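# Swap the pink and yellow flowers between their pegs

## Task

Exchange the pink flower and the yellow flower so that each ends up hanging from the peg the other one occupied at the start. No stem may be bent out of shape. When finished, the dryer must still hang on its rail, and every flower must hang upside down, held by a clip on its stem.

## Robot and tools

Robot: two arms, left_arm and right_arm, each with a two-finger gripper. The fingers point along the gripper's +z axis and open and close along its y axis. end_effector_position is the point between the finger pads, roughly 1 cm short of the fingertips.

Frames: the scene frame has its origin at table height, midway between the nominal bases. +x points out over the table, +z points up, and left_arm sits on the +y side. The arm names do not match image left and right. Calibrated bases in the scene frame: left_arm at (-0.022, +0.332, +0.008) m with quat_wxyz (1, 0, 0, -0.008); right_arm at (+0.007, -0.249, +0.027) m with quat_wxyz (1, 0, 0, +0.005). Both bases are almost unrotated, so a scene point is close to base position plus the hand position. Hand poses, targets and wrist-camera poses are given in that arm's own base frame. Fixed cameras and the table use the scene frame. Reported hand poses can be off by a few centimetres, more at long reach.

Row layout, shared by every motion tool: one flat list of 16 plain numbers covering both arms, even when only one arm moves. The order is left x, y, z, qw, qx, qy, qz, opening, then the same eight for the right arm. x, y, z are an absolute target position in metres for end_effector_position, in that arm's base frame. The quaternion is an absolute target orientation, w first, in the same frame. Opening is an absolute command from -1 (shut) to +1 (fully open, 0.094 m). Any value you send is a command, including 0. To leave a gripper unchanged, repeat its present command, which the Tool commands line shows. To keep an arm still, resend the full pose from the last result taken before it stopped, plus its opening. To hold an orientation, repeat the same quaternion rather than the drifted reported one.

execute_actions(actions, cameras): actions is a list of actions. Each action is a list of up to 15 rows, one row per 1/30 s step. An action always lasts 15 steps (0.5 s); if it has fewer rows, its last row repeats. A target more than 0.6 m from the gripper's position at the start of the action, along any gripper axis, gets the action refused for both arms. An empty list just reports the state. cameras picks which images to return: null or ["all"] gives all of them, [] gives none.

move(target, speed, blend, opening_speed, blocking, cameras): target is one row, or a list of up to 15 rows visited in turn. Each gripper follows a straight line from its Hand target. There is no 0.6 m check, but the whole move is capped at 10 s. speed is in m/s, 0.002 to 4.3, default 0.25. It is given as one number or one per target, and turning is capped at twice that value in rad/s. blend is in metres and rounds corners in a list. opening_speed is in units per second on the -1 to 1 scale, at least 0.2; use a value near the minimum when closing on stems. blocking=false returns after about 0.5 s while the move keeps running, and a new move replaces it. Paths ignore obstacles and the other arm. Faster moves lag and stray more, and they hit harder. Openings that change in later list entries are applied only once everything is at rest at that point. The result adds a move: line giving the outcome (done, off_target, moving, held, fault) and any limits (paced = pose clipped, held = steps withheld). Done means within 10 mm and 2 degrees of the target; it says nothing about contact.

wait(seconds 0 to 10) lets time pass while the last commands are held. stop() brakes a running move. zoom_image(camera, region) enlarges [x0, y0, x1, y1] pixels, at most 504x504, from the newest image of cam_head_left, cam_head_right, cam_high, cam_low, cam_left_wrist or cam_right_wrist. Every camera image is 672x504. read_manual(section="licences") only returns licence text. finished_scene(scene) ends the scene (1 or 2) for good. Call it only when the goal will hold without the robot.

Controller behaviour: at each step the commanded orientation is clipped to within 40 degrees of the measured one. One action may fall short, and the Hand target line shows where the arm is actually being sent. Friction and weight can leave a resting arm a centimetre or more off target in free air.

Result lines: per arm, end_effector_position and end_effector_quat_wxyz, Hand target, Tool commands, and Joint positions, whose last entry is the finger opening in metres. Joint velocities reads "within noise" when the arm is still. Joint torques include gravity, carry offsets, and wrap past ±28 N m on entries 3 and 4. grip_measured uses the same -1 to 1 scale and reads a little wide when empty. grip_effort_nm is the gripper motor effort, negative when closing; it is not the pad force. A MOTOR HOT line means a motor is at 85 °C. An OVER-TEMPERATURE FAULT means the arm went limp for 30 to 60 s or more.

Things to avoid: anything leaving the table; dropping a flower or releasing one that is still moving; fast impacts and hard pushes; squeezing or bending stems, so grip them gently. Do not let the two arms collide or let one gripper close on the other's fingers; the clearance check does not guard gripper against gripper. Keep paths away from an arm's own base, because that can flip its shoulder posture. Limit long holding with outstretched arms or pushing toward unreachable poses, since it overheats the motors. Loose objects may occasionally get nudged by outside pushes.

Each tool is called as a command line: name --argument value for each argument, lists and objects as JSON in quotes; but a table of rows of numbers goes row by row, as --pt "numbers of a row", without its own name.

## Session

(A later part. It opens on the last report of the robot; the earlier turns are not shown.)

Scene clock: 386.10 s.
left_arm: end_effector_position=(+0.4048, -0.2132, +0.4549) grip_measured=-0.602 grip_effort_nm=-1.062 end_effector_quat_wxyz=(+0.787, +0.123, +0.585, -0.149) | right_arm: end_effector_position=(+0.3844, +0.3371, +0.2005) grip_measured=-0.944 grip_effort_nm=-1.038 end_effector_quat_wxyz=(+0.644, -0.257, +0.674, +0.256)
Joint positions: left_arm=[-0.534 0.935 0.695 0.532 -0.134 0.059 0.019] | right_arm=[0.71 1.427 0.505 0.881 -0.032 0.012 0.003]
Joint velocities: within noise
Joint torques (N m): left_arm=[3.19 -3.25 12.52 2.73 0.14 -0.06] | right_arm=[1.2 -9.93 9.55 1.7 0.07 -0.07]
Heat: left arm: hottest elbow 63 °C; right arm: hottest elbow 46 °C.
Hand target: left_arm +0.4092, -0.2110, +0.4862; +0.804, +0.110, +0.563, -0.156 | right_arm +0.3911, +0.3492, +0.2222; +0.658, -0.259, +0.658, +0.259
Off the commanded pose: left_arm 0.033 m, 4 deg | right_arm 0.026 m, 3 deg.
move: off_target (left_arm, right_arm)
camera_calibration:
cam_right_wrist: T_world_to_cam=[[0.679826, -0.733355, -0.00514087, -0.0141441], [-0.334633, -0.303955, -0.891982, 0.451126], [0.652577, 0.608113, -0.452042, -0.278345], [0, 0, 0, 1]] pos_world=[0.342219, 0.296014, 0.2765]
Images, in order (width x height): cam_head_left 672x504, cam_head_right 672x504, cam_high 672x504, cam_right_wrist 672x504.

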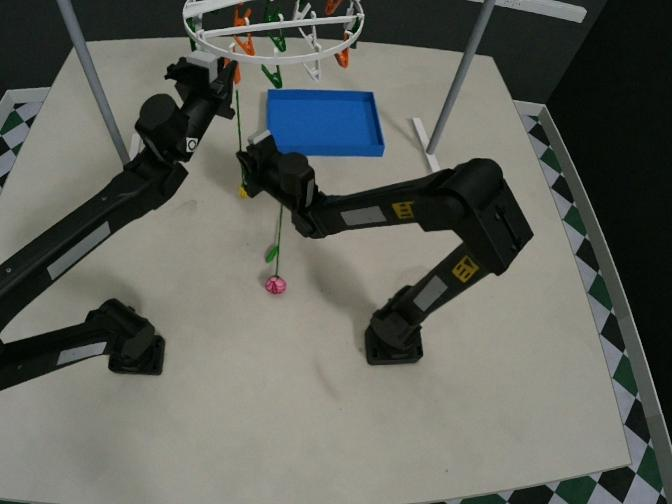

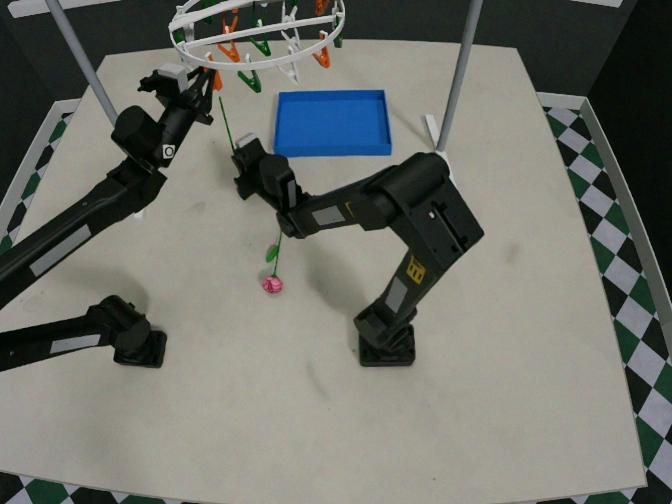

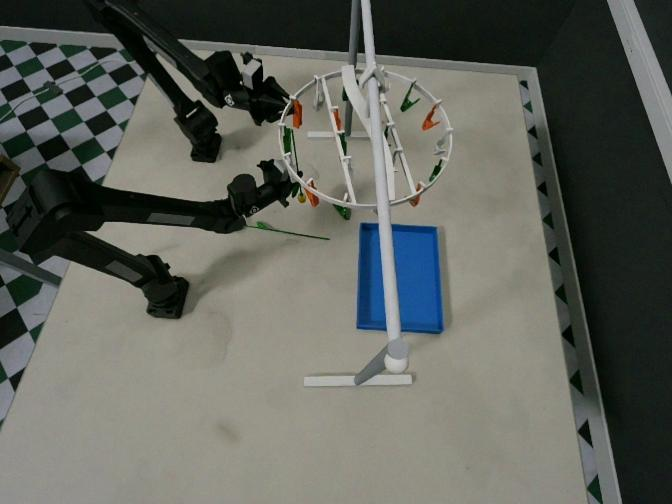

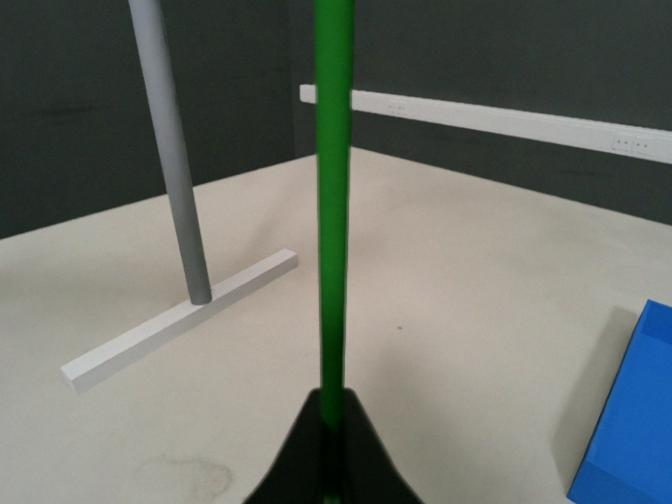

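move --target '[0.411,-0.212,0.487,0.804,0.1095,0.563,-0.156,-0.75,0.401,0.346,0.180,0.658,-0.259,0.658,0.259,-0.97]' --speed 0.05 --cameras '["cam_head_left","cam_head_right","cam_high"]'

zoom_image --camera "cam_head_right" --region '[180, 50, 270, 140]'

zoom_image --camera "cam_head_left" --region '[200, 50, 290, 140]'

zoom_image --camera "cam_high" --region '[250, 80, 340, 220]'

Scene clock: 402.63 s.
left_arm: end_effector_position=(+0.4048, -0.2132, +0.4549) grip_measured=-0.602 grip_effort_nm=-1.062 end_effector_quat_wxyz=(+0.787, +0.123, +0.585, -0.149) | right_arm: end_effector_position=(+0.3901, +0.3432, +0.1707) grip_measured=-0.944 grip_effort_nm=-1.033 end_effector_quat_wxyz=(+0.645, -0.261, +0.669, +0.262)
Joint positions: left_arm=[-0.534 0.935 0.695 0.532 -0.134 0.059 0.019] | right_arm=[0.705 1.557 0.505 1.021 -0.053 0.012 0.003]
Joint velocities: within noise
Joint torques (N m): left_arm=[3.25 -3.25 12.51 2.73 0.14 -0.07] | right_arm=[-0.26 -9.41 7.34 2.76 -0.08 -0.08]
Heat: left arm: hottest elbow 64 °C; right arm: hottest elbow 47 °C.
Hand target: left_arm +0.4092, -0.2110, +0.4862; +0.804, +0.110, +0.563, -0.156 | right_arm +0.4006, +0.3457, +0.1800; +0.658, -0.259, +0.658, +0.259
Off the commanded pose: left_arm 0.033 m, 4 deg | right_arm 0.015 m, 2 deg.
move: off_target (left_arm, right_arm)
Images, in order (width x height): cam_head_left 672x504, cam_head_right 672x504, cam_high 672x504.

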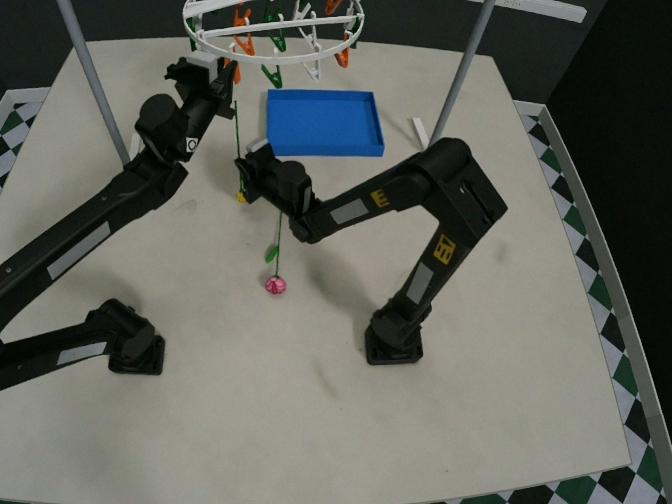

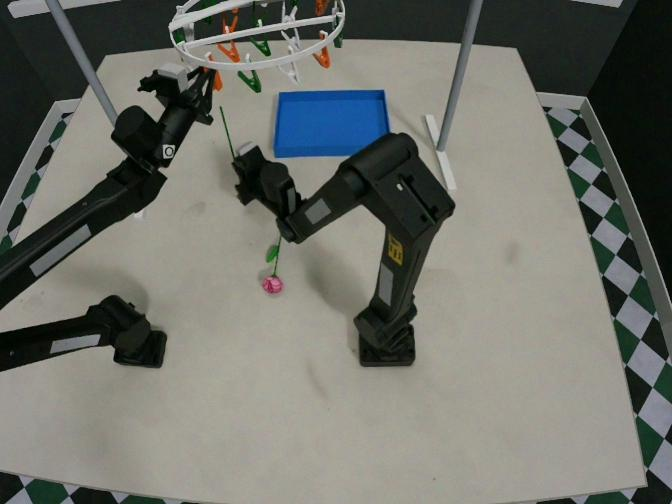

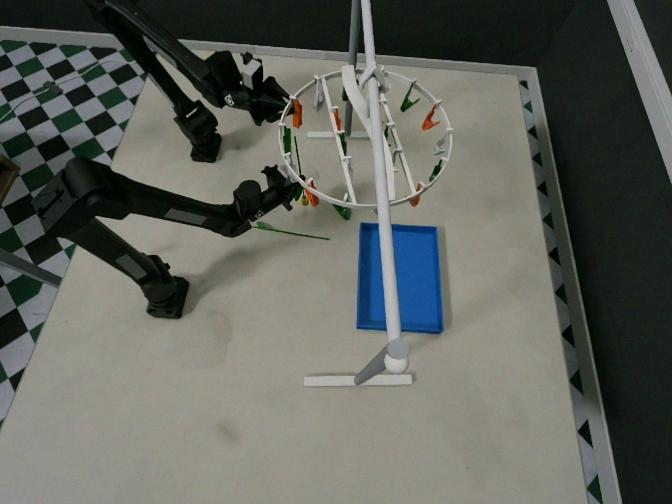

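Scaled by 5.600 from the camera's 672x504 image, which has a finer 960x720 frame.

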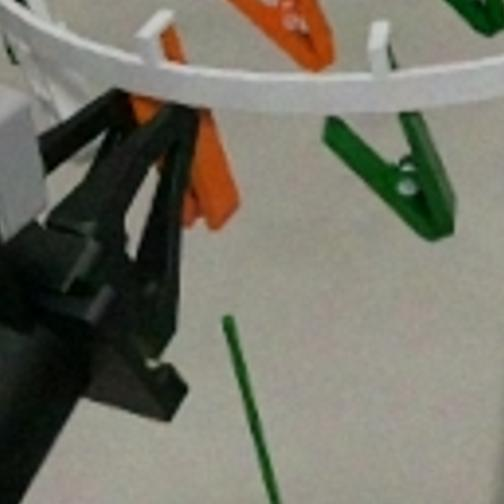

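Scaled by 5.600 from the camera's 672x504 image, which has a finer 960x720 frame.

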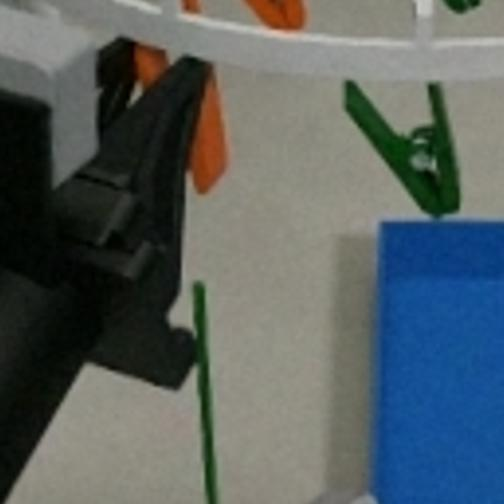

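Scaled by 3.600 from the camera's 672x504 image, which has a finer 960x720 frame.

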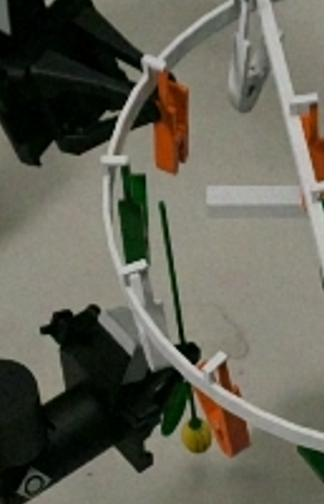

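move --target '[0.411,-0.212,0.487,0.804,0.1095,0.563,-0.156,-0.75,0.405,0.359,0.213,0.658,-0.259,0.658,0.259,-0.97]' --speed 0.05 --cameras '["cam_head_left","cam_head_right","cam_high"]'

zoom_image --camera "cam_head_right" --region '[180, 50, 270, 140]'

zoom_image --camera "cam_head_left" --region '[200, 50, 290, 140]'

zoom_image --camera "cam_high" --region '[250, 80, 340, 220]'

Scene clock: 408.50 s.
left_arm: end_effector_position=(+0.4048, -0.2132, +0.4549) grip_measured=-0.602 grip_effort_nm=-1.067 end_effector_quat_wxyz=(+0.787, +0.123, +0.585, -0.149) | right_arm: end_effector_position=(+0.3975, +0.3461, +0.1923) grip_measured=-0.944 grip_effort_nm=-1.028 end_effector_quat_wxyz=(+0.644, -0.257, +0.674, +0.256)
Joint positions: left_arm=[-0.534 0.935 0.695 0.532 -0.134 0.059 0.019] | right_arm=[0.705 1.492 0.54 0.913 -0.037 0.012 0.003]
Joint velocities: within noise
Joint torques (N m): left_arm=[3.25 -3.19 12.53 2.73 0.14 -0.07] | right_arm=[1.38 -10.93 9.25 1.8 0.08 -0.09]
Heat: left arm: hottest elbow 64 °C; right arm: hottest elbow 46 °C.
Hand target: left_arm +0.4092, -0.2110, +0.4862; +0.804, +0.110, +0.563, -0.156 | right_arm +0.4041, +0.3582, +0.2134; +0.658, -0.259, +0.658, +0.259
Off the commanded pose: left_arm 0.033 m, 4 deg | right_arm 0.026 m, 2 deg.
move: off_target (left_arm, right_arm)
Images, in order (width x height): cam_head_left 672x504, cam_head_right 672x504, cam_high 672x504.

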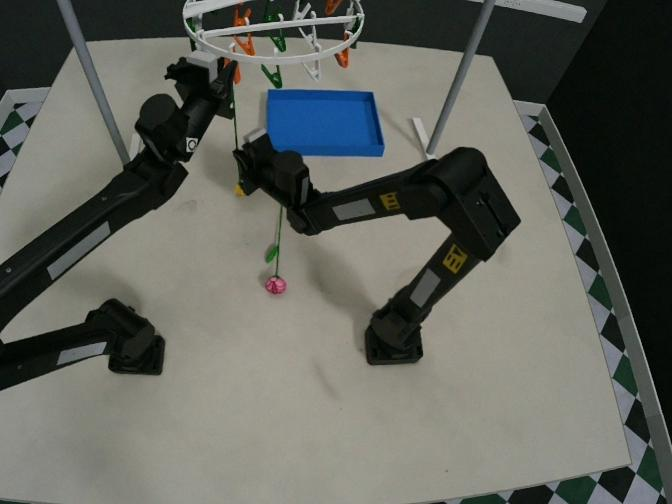

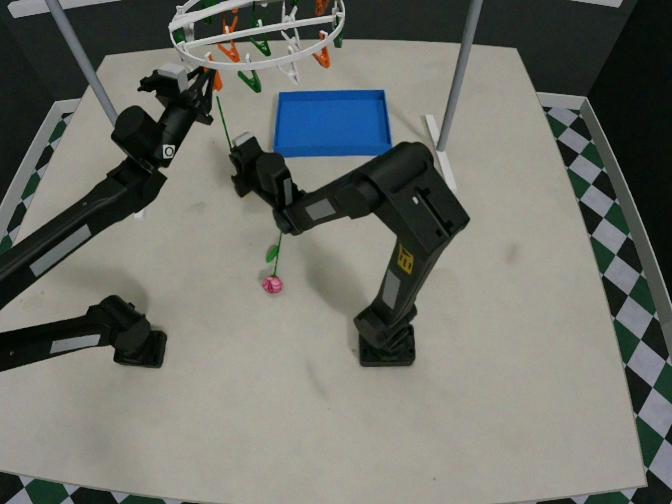

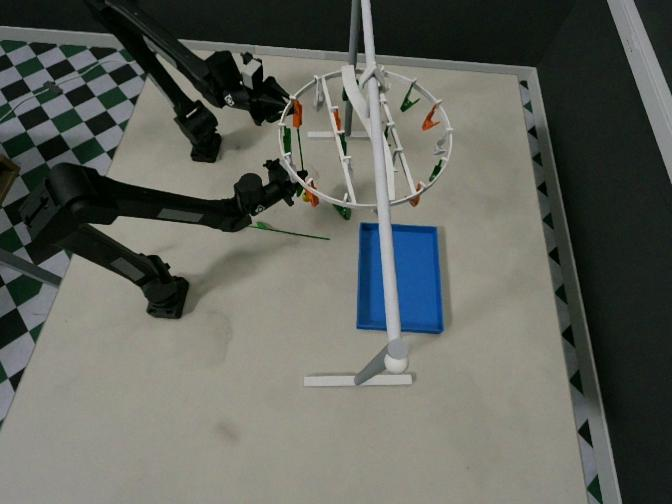

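Scaled by 5.600 from the camera's 672x504 image, which has a finer 960x720 frame.

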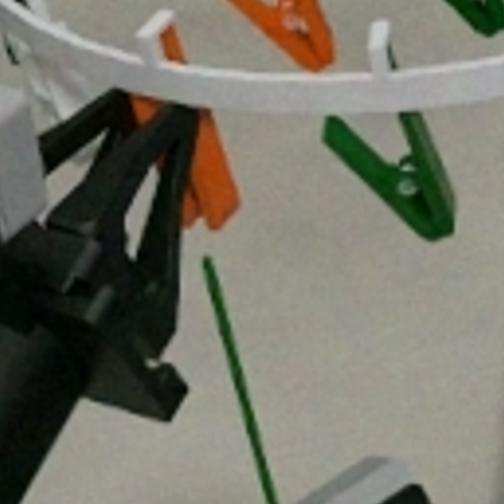

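Scaled by 5.600 from the camera's 672x504 image, which has a finer 960x720 frame.

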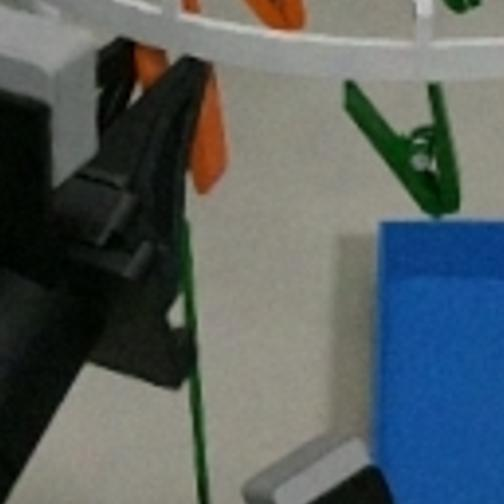

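Scaled by 3.600 from the camera's 672x504 image, which has a finer 960x720 frame.

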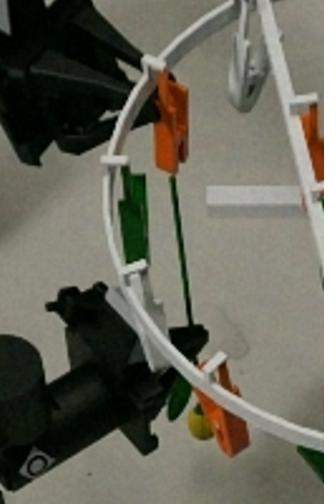

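move --target '[0.411,-0.212,0.487,0.804,0.1095,0.563,-0.156,-0.75,0.405,0.360,0.233,0.658,-0.259,0.658,0.259,-0.97]' --speed 0.03

zoom_image --camera "cam_head_right" --region '[180, 50, 270, 140]'

zoom_image --camera "cam_head_left" --region '[200, 50, 290, 140]'

zoom_image --camera "cam_high" --region '[250, 80, 340, 220]'

zoom_image --camera "cam_left_wrist" --region '[260, 384, 420, 504]'

Scene clock: 413.47 s.
left_arm: end_effector_position=(+0.4047, -0.2132, +0.4552) grip_measured=-0.602 grip_effort_nm=-1.062 end_effector_quat_wxyz=(+0.788, +0.122, +0.585, -0.150) | right_arm: end_effector_position=(+0.3972, +0.3466, +0.2079) grip_measured=-0.944 grip_effort_nm=-1.033 end_effector_quat_wxyz=(+0.642, -0.257, +0.676, +0.255)
Joint positions: left_arm=[-0.534 0.935 0.695 0.533 -0.134 0.059 0.019] | right_arm=[0.707 1.439 0.555 0.838 -0.034 0.012 0.003]
Joint velocities: within noise
Joint torques (N m): left_arm=[3.25 -3.19 12.53 2.69 0.14 -0.07] | right_arm=[1.55 -10.99 9.98 1.8 0.07 -0.09]
Heat: left arm: hottest elbow 65 °C; right arm: hottest elbow 46 °C.
Hand target: left_arm +0.4092, -0.2111, +0.4862; +0.804, +0.110, +0.563, -0.156 | right_arm +0.4039, +0.3589, +0.2331; +0.658, -0.259, +0.658, +0.259
Off the commanded pose: left_arm 0.032 m, 4 deg | right_arm 0.029 m, 3 deg.
move: off_target (left_arm, right_arm)
camera_calibration:
cam_left_wrist: T_world_to_cam=[[-0.370489, -0.928367, -0.0295339, -0.0346642], [-0.122285, 0.0802713, -0.989244, 0.555578], [0.920752, -0.362892, -0.143265, -0.294263], [0, 0, 0, 1]] pos_world=[0.326039, -0.183564, 0.506421]
cam_right_wrist: T_world_to_cam=[[0.67952, -0.733636, -0.005519, -0.0155207], [-0.33872, -0.307044, -0.889378, 0.467098], [0.650785, 0.606219, -0.45714, -0.286663], [0, 0, 0, 1]] pos_world=[0.355318, 0.305814, 0.284296]

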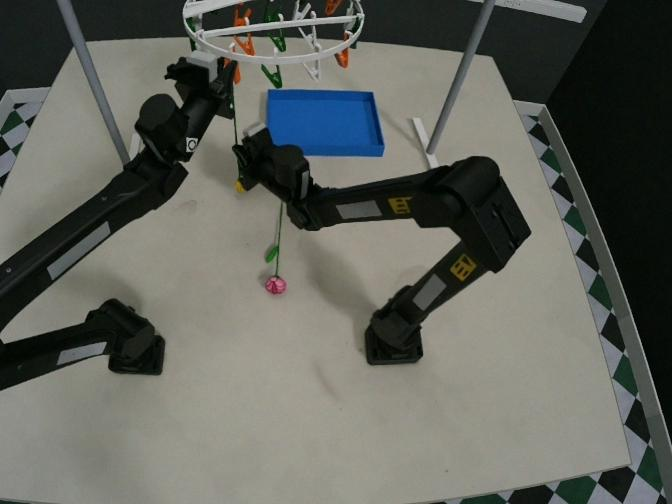

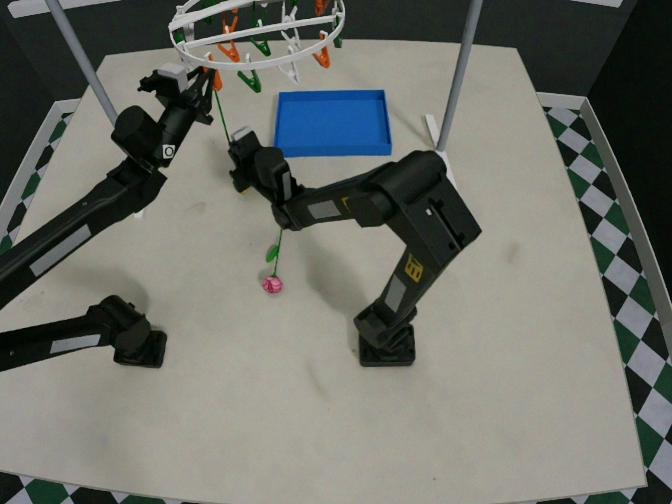

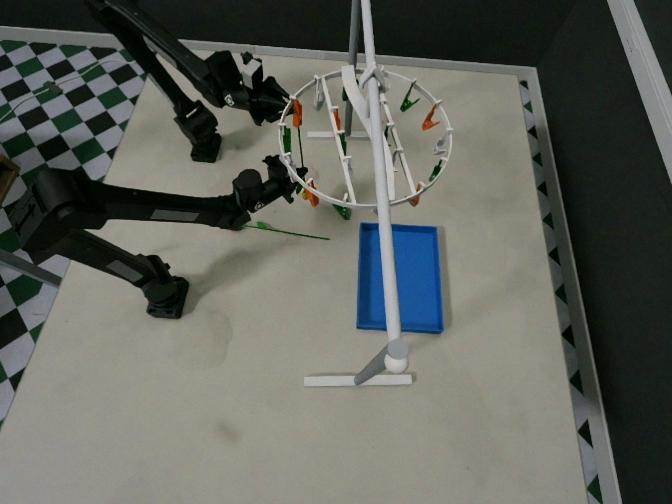

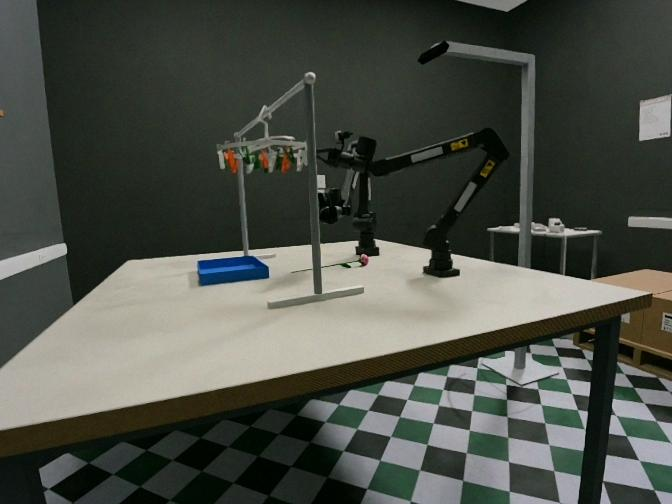

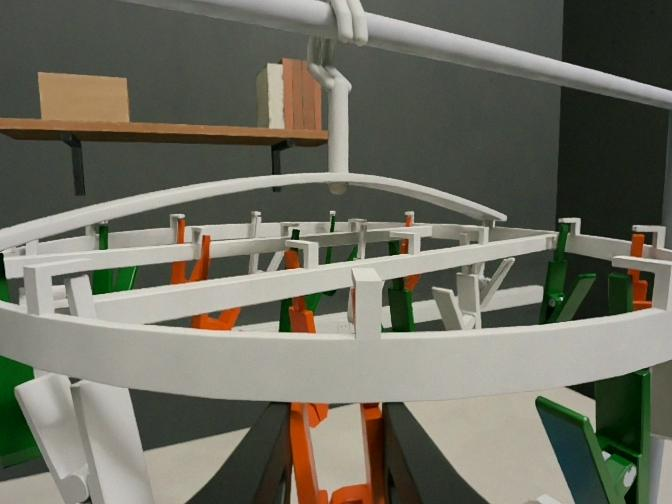

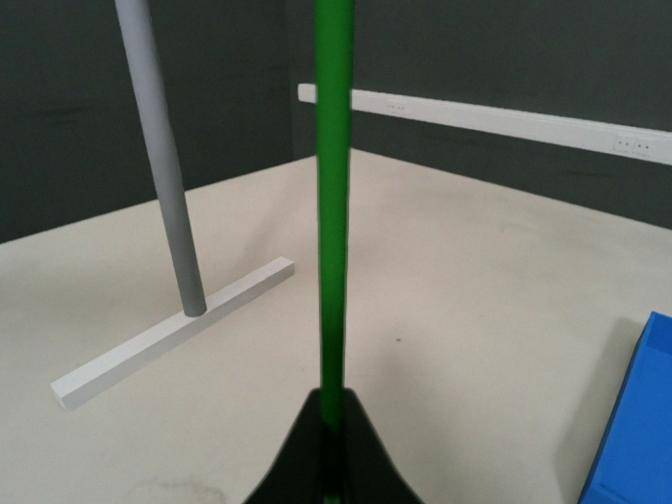

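Scaled by 5.600 from the camera's 672x504 image, which has a finer 960x720 frame.

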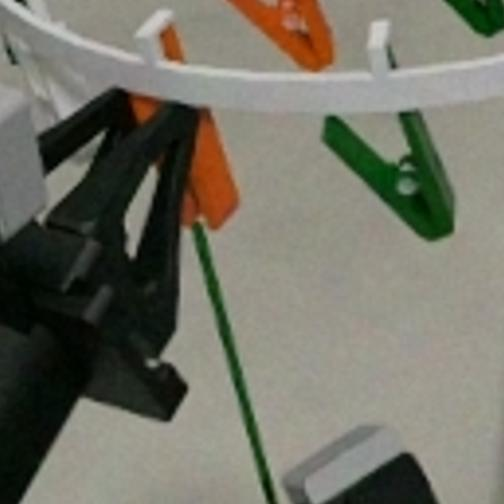

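Scaled by 5.600 from the camera's 672x504 image, which has a finer 960x720 frame.

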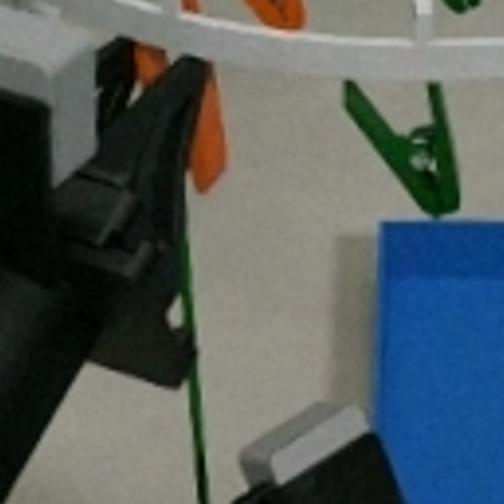

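Scaled by 3.600 from the camera's 672x504 image, which has a finer 960x720 frame.

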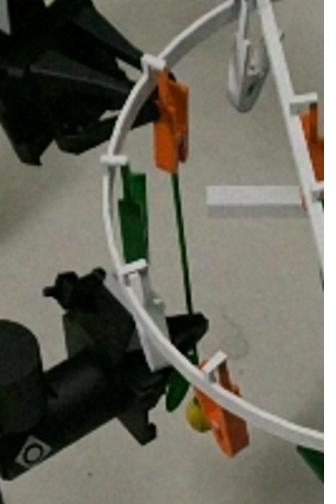

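Scaled by 3.150 from the camera's 672x504 image, which has a finer 960x720 frame.

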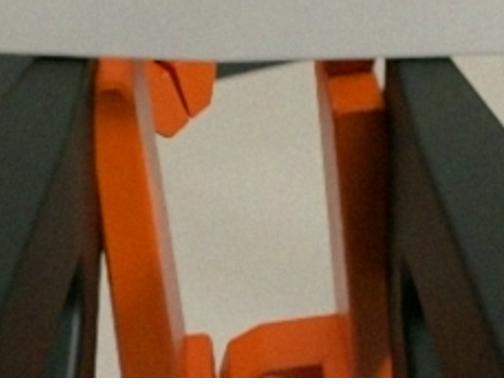

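zoom_image --camera "cam_head_right" --region '[205, 70, 230, 100]'

zoom_image --camera "cam_high" --region '[285, 110, 310, 140]'

Scaled by 16.800 from the camera's 672x504 image, which has a finer 960x720 frame.

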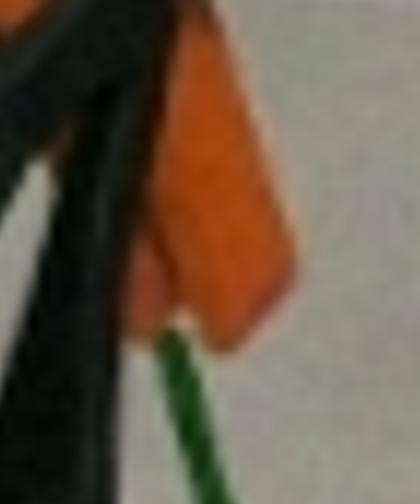

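Scaled by 16.800 from the camera's 672x504 image, which has a finer 960x720 frame.

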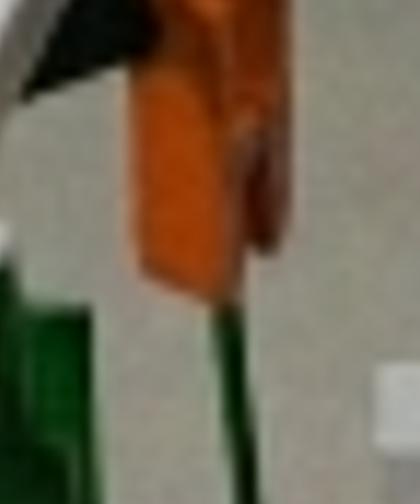

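move --target '[0.411,-0.212,0.487,0.804,0.1095,0.563,-0.156,-0.75,0.400,0.3605,0.248,0.658,-0.259,0.658,0.259,-0.97]' --speed 0.03 --cameras '["cam_head_left","cam_head_right","cam_high"]'

zoom_image --camera "cam_head_right" --region '[205, 70, 235, 110]'

zoom_image --camera "cam_high" --region '[280, 105, 310, 145]'

zoom_image --camera "cam_head_left" --region '[220, 65, 250, 105]'

Scene clock: 422.77 s.
left_arm: end_effector_position=(+0.4043, -0.2130, +0.4600) grip_measured=-0.602 grip_effort_nm=-1.062 end_effector_quat_wxyz=(+0.791, +0.121, +0.580, -0.151) | right_arm: end_effector_position=(+0.3919, +0.3464, +0.2144) grip_measured=-0.944 grip_effort_nm=-1.028 end_effector_quat_wxyz=(+0.636, -0.259, +0.682, +0.252)
Joint positions: left_arm=[-0.534 0.935 0.7 0.541 -0.134 0.059 0.019] | right_arm=[0.717 1.396 0.555 0.777 -0.024 0.012 0.003]
Joint velocities: within noise
Joint torques (N m): left_arm=[3.25 -3.14 12.25 2.36 0.14 -0.06] | right_arm=[1.32 -11.11 10.58 1.94 0.06 -0.08]
Heat: left arm: hottest elbow 65 °C; right arm: hottest elbow 47 °C.
Hand target: left_arm +0.4096, -0.2113, +0.4864; +0.804, +0.110, +0.563, -0.156 | right_arm +0.3985, +0.3590, +0.2483; +0.658, -0.259, +0.658, +0.259
Off the commanded pose: left_arm 0.028 m, 3 deg | right_arm 0.037 m, 4 deg.
move: off_target (left_arm, right_arm)
Images, in order (width x height): cam_head_left 672x504, cam_head_right 672x504, cam_high 672x504.

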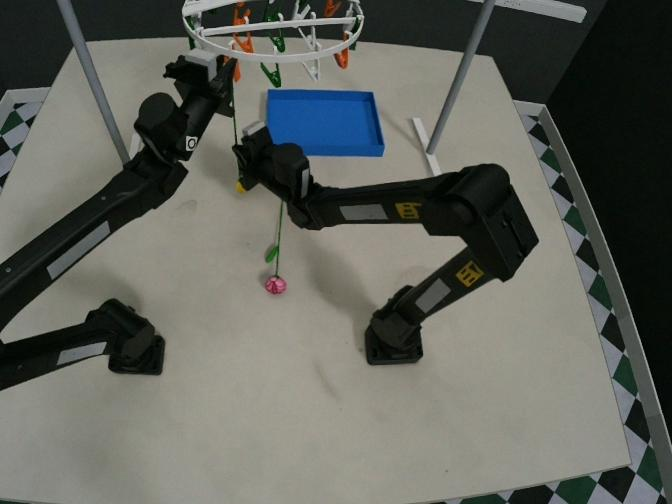

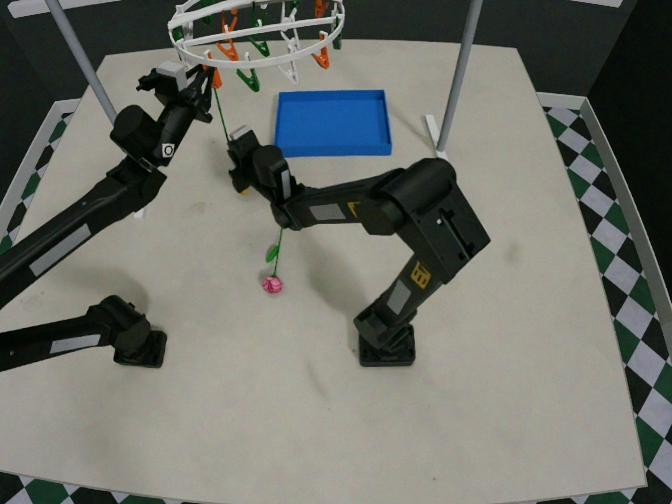

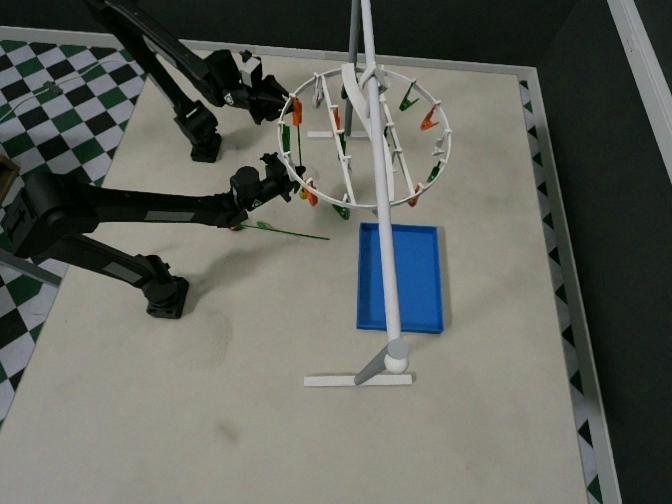

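Scaled by 12.600 from the camera's 672x504 image, which has a finer 960x720 frame.

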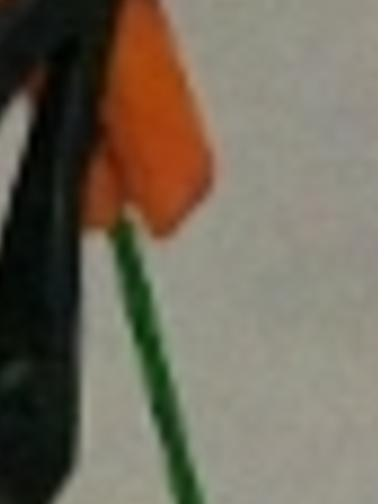

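Scaled by 12.600 from the camera's 672x504 image, which has a finer 960x720 frame.

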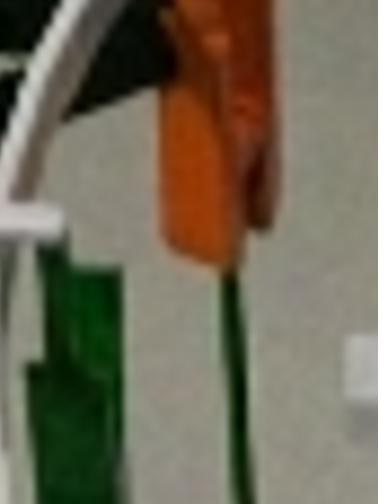

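Scaled by 12.600 from the camera's 672x504 image, which has a finer 960x720 frame.

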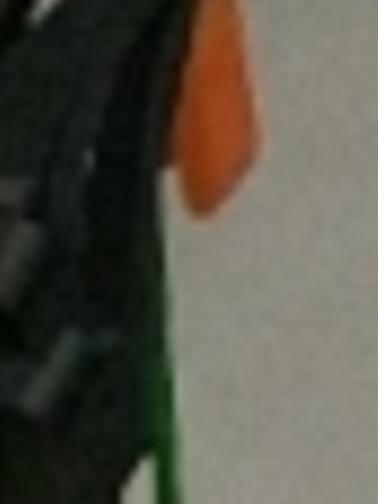

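move --target '[0.411,-0.212,0.487,0.804,0.1095,0.563,-0.156,-0.75,0.397,0.352,0.195,0.658,-0.259,0.658,0.259,-0.97]' --speed 0.03 --cameras '["cam_head_left","cam_head_right","cam_high"]'

zoom_image --camera "cam_head_right" --region '[205, 70, 235, 110]'

zoom_image --camera "cam_high" --region '[280, 105, 310, 145]'

zoom_image --camera "cam_head_left" --region '[220, 65, 250, 105]'

Scene clock: 433.53 s.
left_arm: end_effector_position=(+0.4043, -0.2130, +0.4604) grip_measured=-0.602 grip_effort_nm=-1.062 end_effector_quat_wxyz=(+0.792, +0.120, +0.579, -0.151) | right_arm: end_effector_position=(+0.3983, +0.3543, +0.2037) grip_measured=-0.944 grip_effort_nm=-1.038 end_effector_quat_wxyz=(+0.659, -0.254, +0.657, +0.264)
Joint positions: left_arm=[-0.534 0.936 0.7 0.544 -0.134 0.059 0.019] | right_arm=[0.717 1.507 0.555 0.961 -0.033 0.012 0.003]
Joint velocities: within noise
Joint torques (N m): left_arm=[3.25 -3.19 12.26 2.24 0.14 -0.07] | right_arm=[0.38 -9.47 5.24 2.7 -0.09 -0.09]
Heat: left arm: hottest elbow 64 °C; right arm: hottest elbow 47 °C.
Hand target: left_arm +0.4097, -0.2113, +0.4863; +0.804, +0.110, +0.563, -0.156 | right_arm +0.3969, +0.3521, +0.1951; +0.658, -0.259, +0.658, +0.259
Off the commanded pose: left_arm 0.027 m, 3 deg | right_arm 0.009 m, 1 deg.
move: off_target (left_arm)
Images, in order (width x height): cam_head_left 672x504, cam_head_right 672x504, cam_high 672x504.

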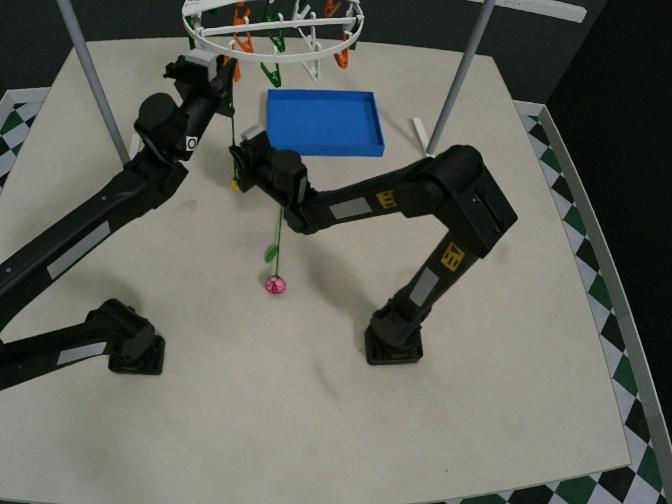

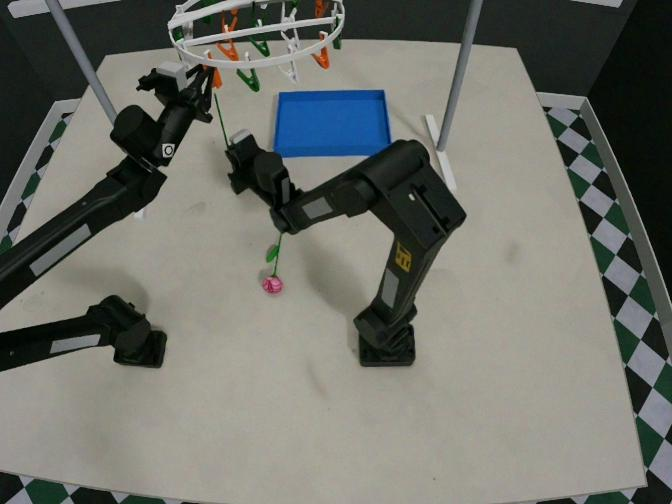

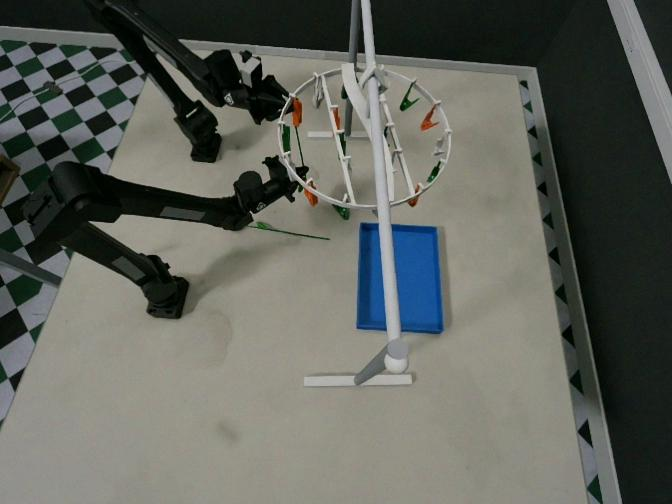

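Scaled by 12.600 from the camera's 672x504 image, which has a finer 960x720 frame.

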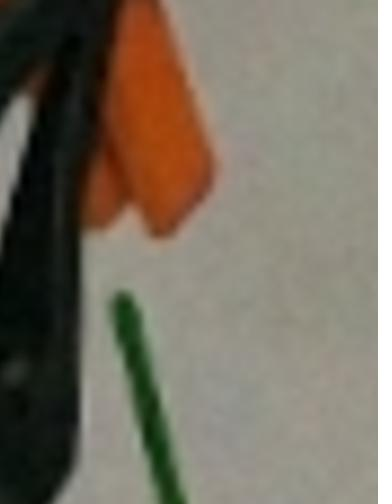

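Scaled by 12.600 from the camera's 672x504 image, which has a finer 960x720 frame.

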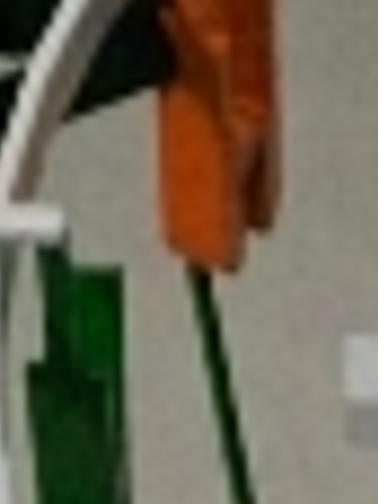

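Scaled by 12.600 from the camera's 672x504 image, which has a finer 960x720 frame.

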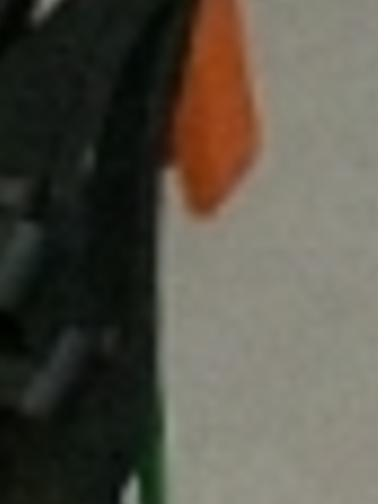

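move --target '[0.411,-0.212,0.487,0.804,0.1095,0.563,-0.156,-0.75,0.406,0.357,0.227,0.658,-0.259,0.658,0.259,-0.97]' --speed 0.03 --cameras '["cam_head_left","cam_head_right","cam_high"]'

zoom_image --camera "cam_head_right" --region '[205, 70, 235, 110]'

zoom_image --camera "cam_high" --region '[280, 105, 310, 145]'

zoom_image --camera "cam_head_left" --region '[220, 65, 250, 105]'

Scene clock: 452.07 s.
left_arm: end_effector_position=(+0.4043, -0.2130, +0.4604) grip_measured=-0.602 grip_effort_nm=-1.067 end_effector_quat_wxyz=(+0.792, +0.120, +0.579, -0.151) | right_arm: end_effector_position=(+0.3943, +0.3520, +0.2063) grip_measured=-0.944 grip_effort_nm=-1.028 end_effector_quat_wxyz=(+0.643, -0.261, +0.671, +0.260)
Joint positions: left_arm=[-0.534 0.936 0.7 0.544 -0.134 0.059 0.019] | right_arm=[0.717 1.453 0.555 0.86 -0.039 0.012 0.003]
Joint velocities: within noise
Joint torques (N m): left_arm=[3.25 -3.19 12.27 2.24 0.14 -0.07] | right_arm=[0.03 -10.87 9.31 1.78 -0.08 -0.09]
Heat: left arm: hottest elbow 63 °C; right arm: hottest elbow 44 °C.
Hand target: left_arm +0.4096, -0.2113, +0.4864; +0.804, +0.110, +0.563, -0.156 | right_arm +0.4052, +0.3564, +0.2272; +0.658, -0.259, +0.658, +0.259
Off the commanded pose: left_arm 0.027 m, 3 deg | right_arm 0.024 m, 2 deg.
move: off_target (left_arm, right_arm)
Images, in order (width x height): cam_head_left 672x504, cam_head_right 672x504, cam_high 672x504.

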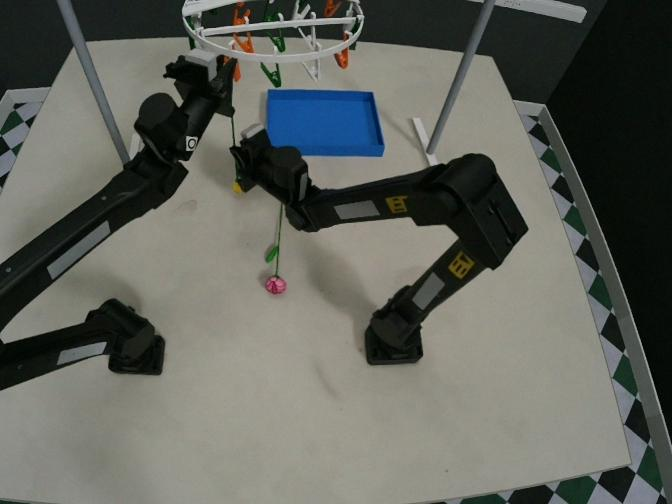

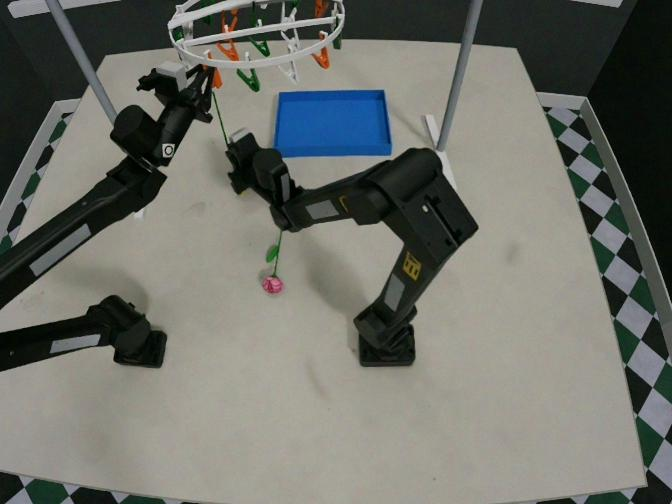

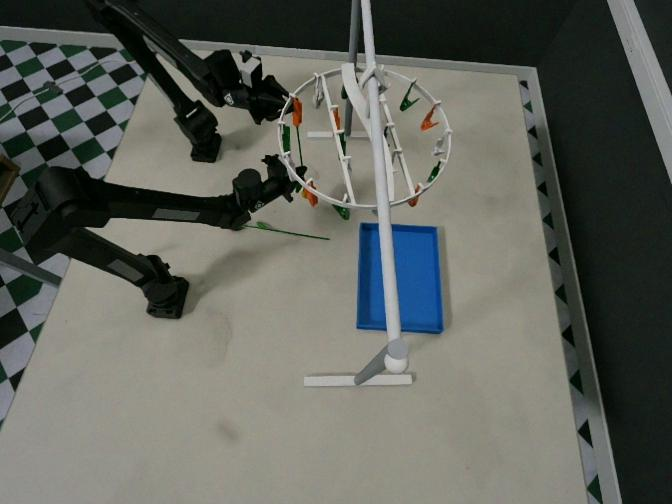

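Scaled by 12.600 from the camera's 672x504 image, which has a finer 960x720 frame.

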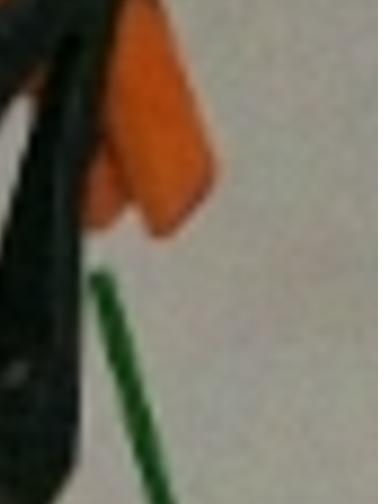

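Scaled by 12.600 from the camera's 672x504 image, which has a finer 960x720 frame.

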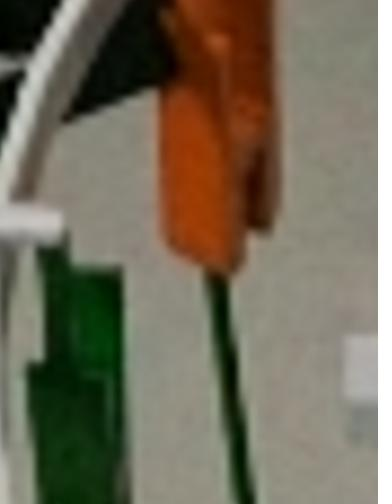

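Scaled by 12.600 from the camera's 672x504 image, which has a finer 960x720 frame.

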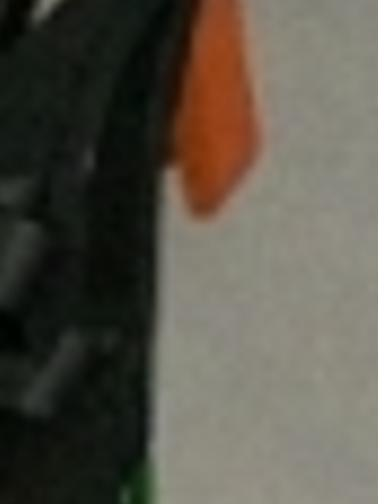

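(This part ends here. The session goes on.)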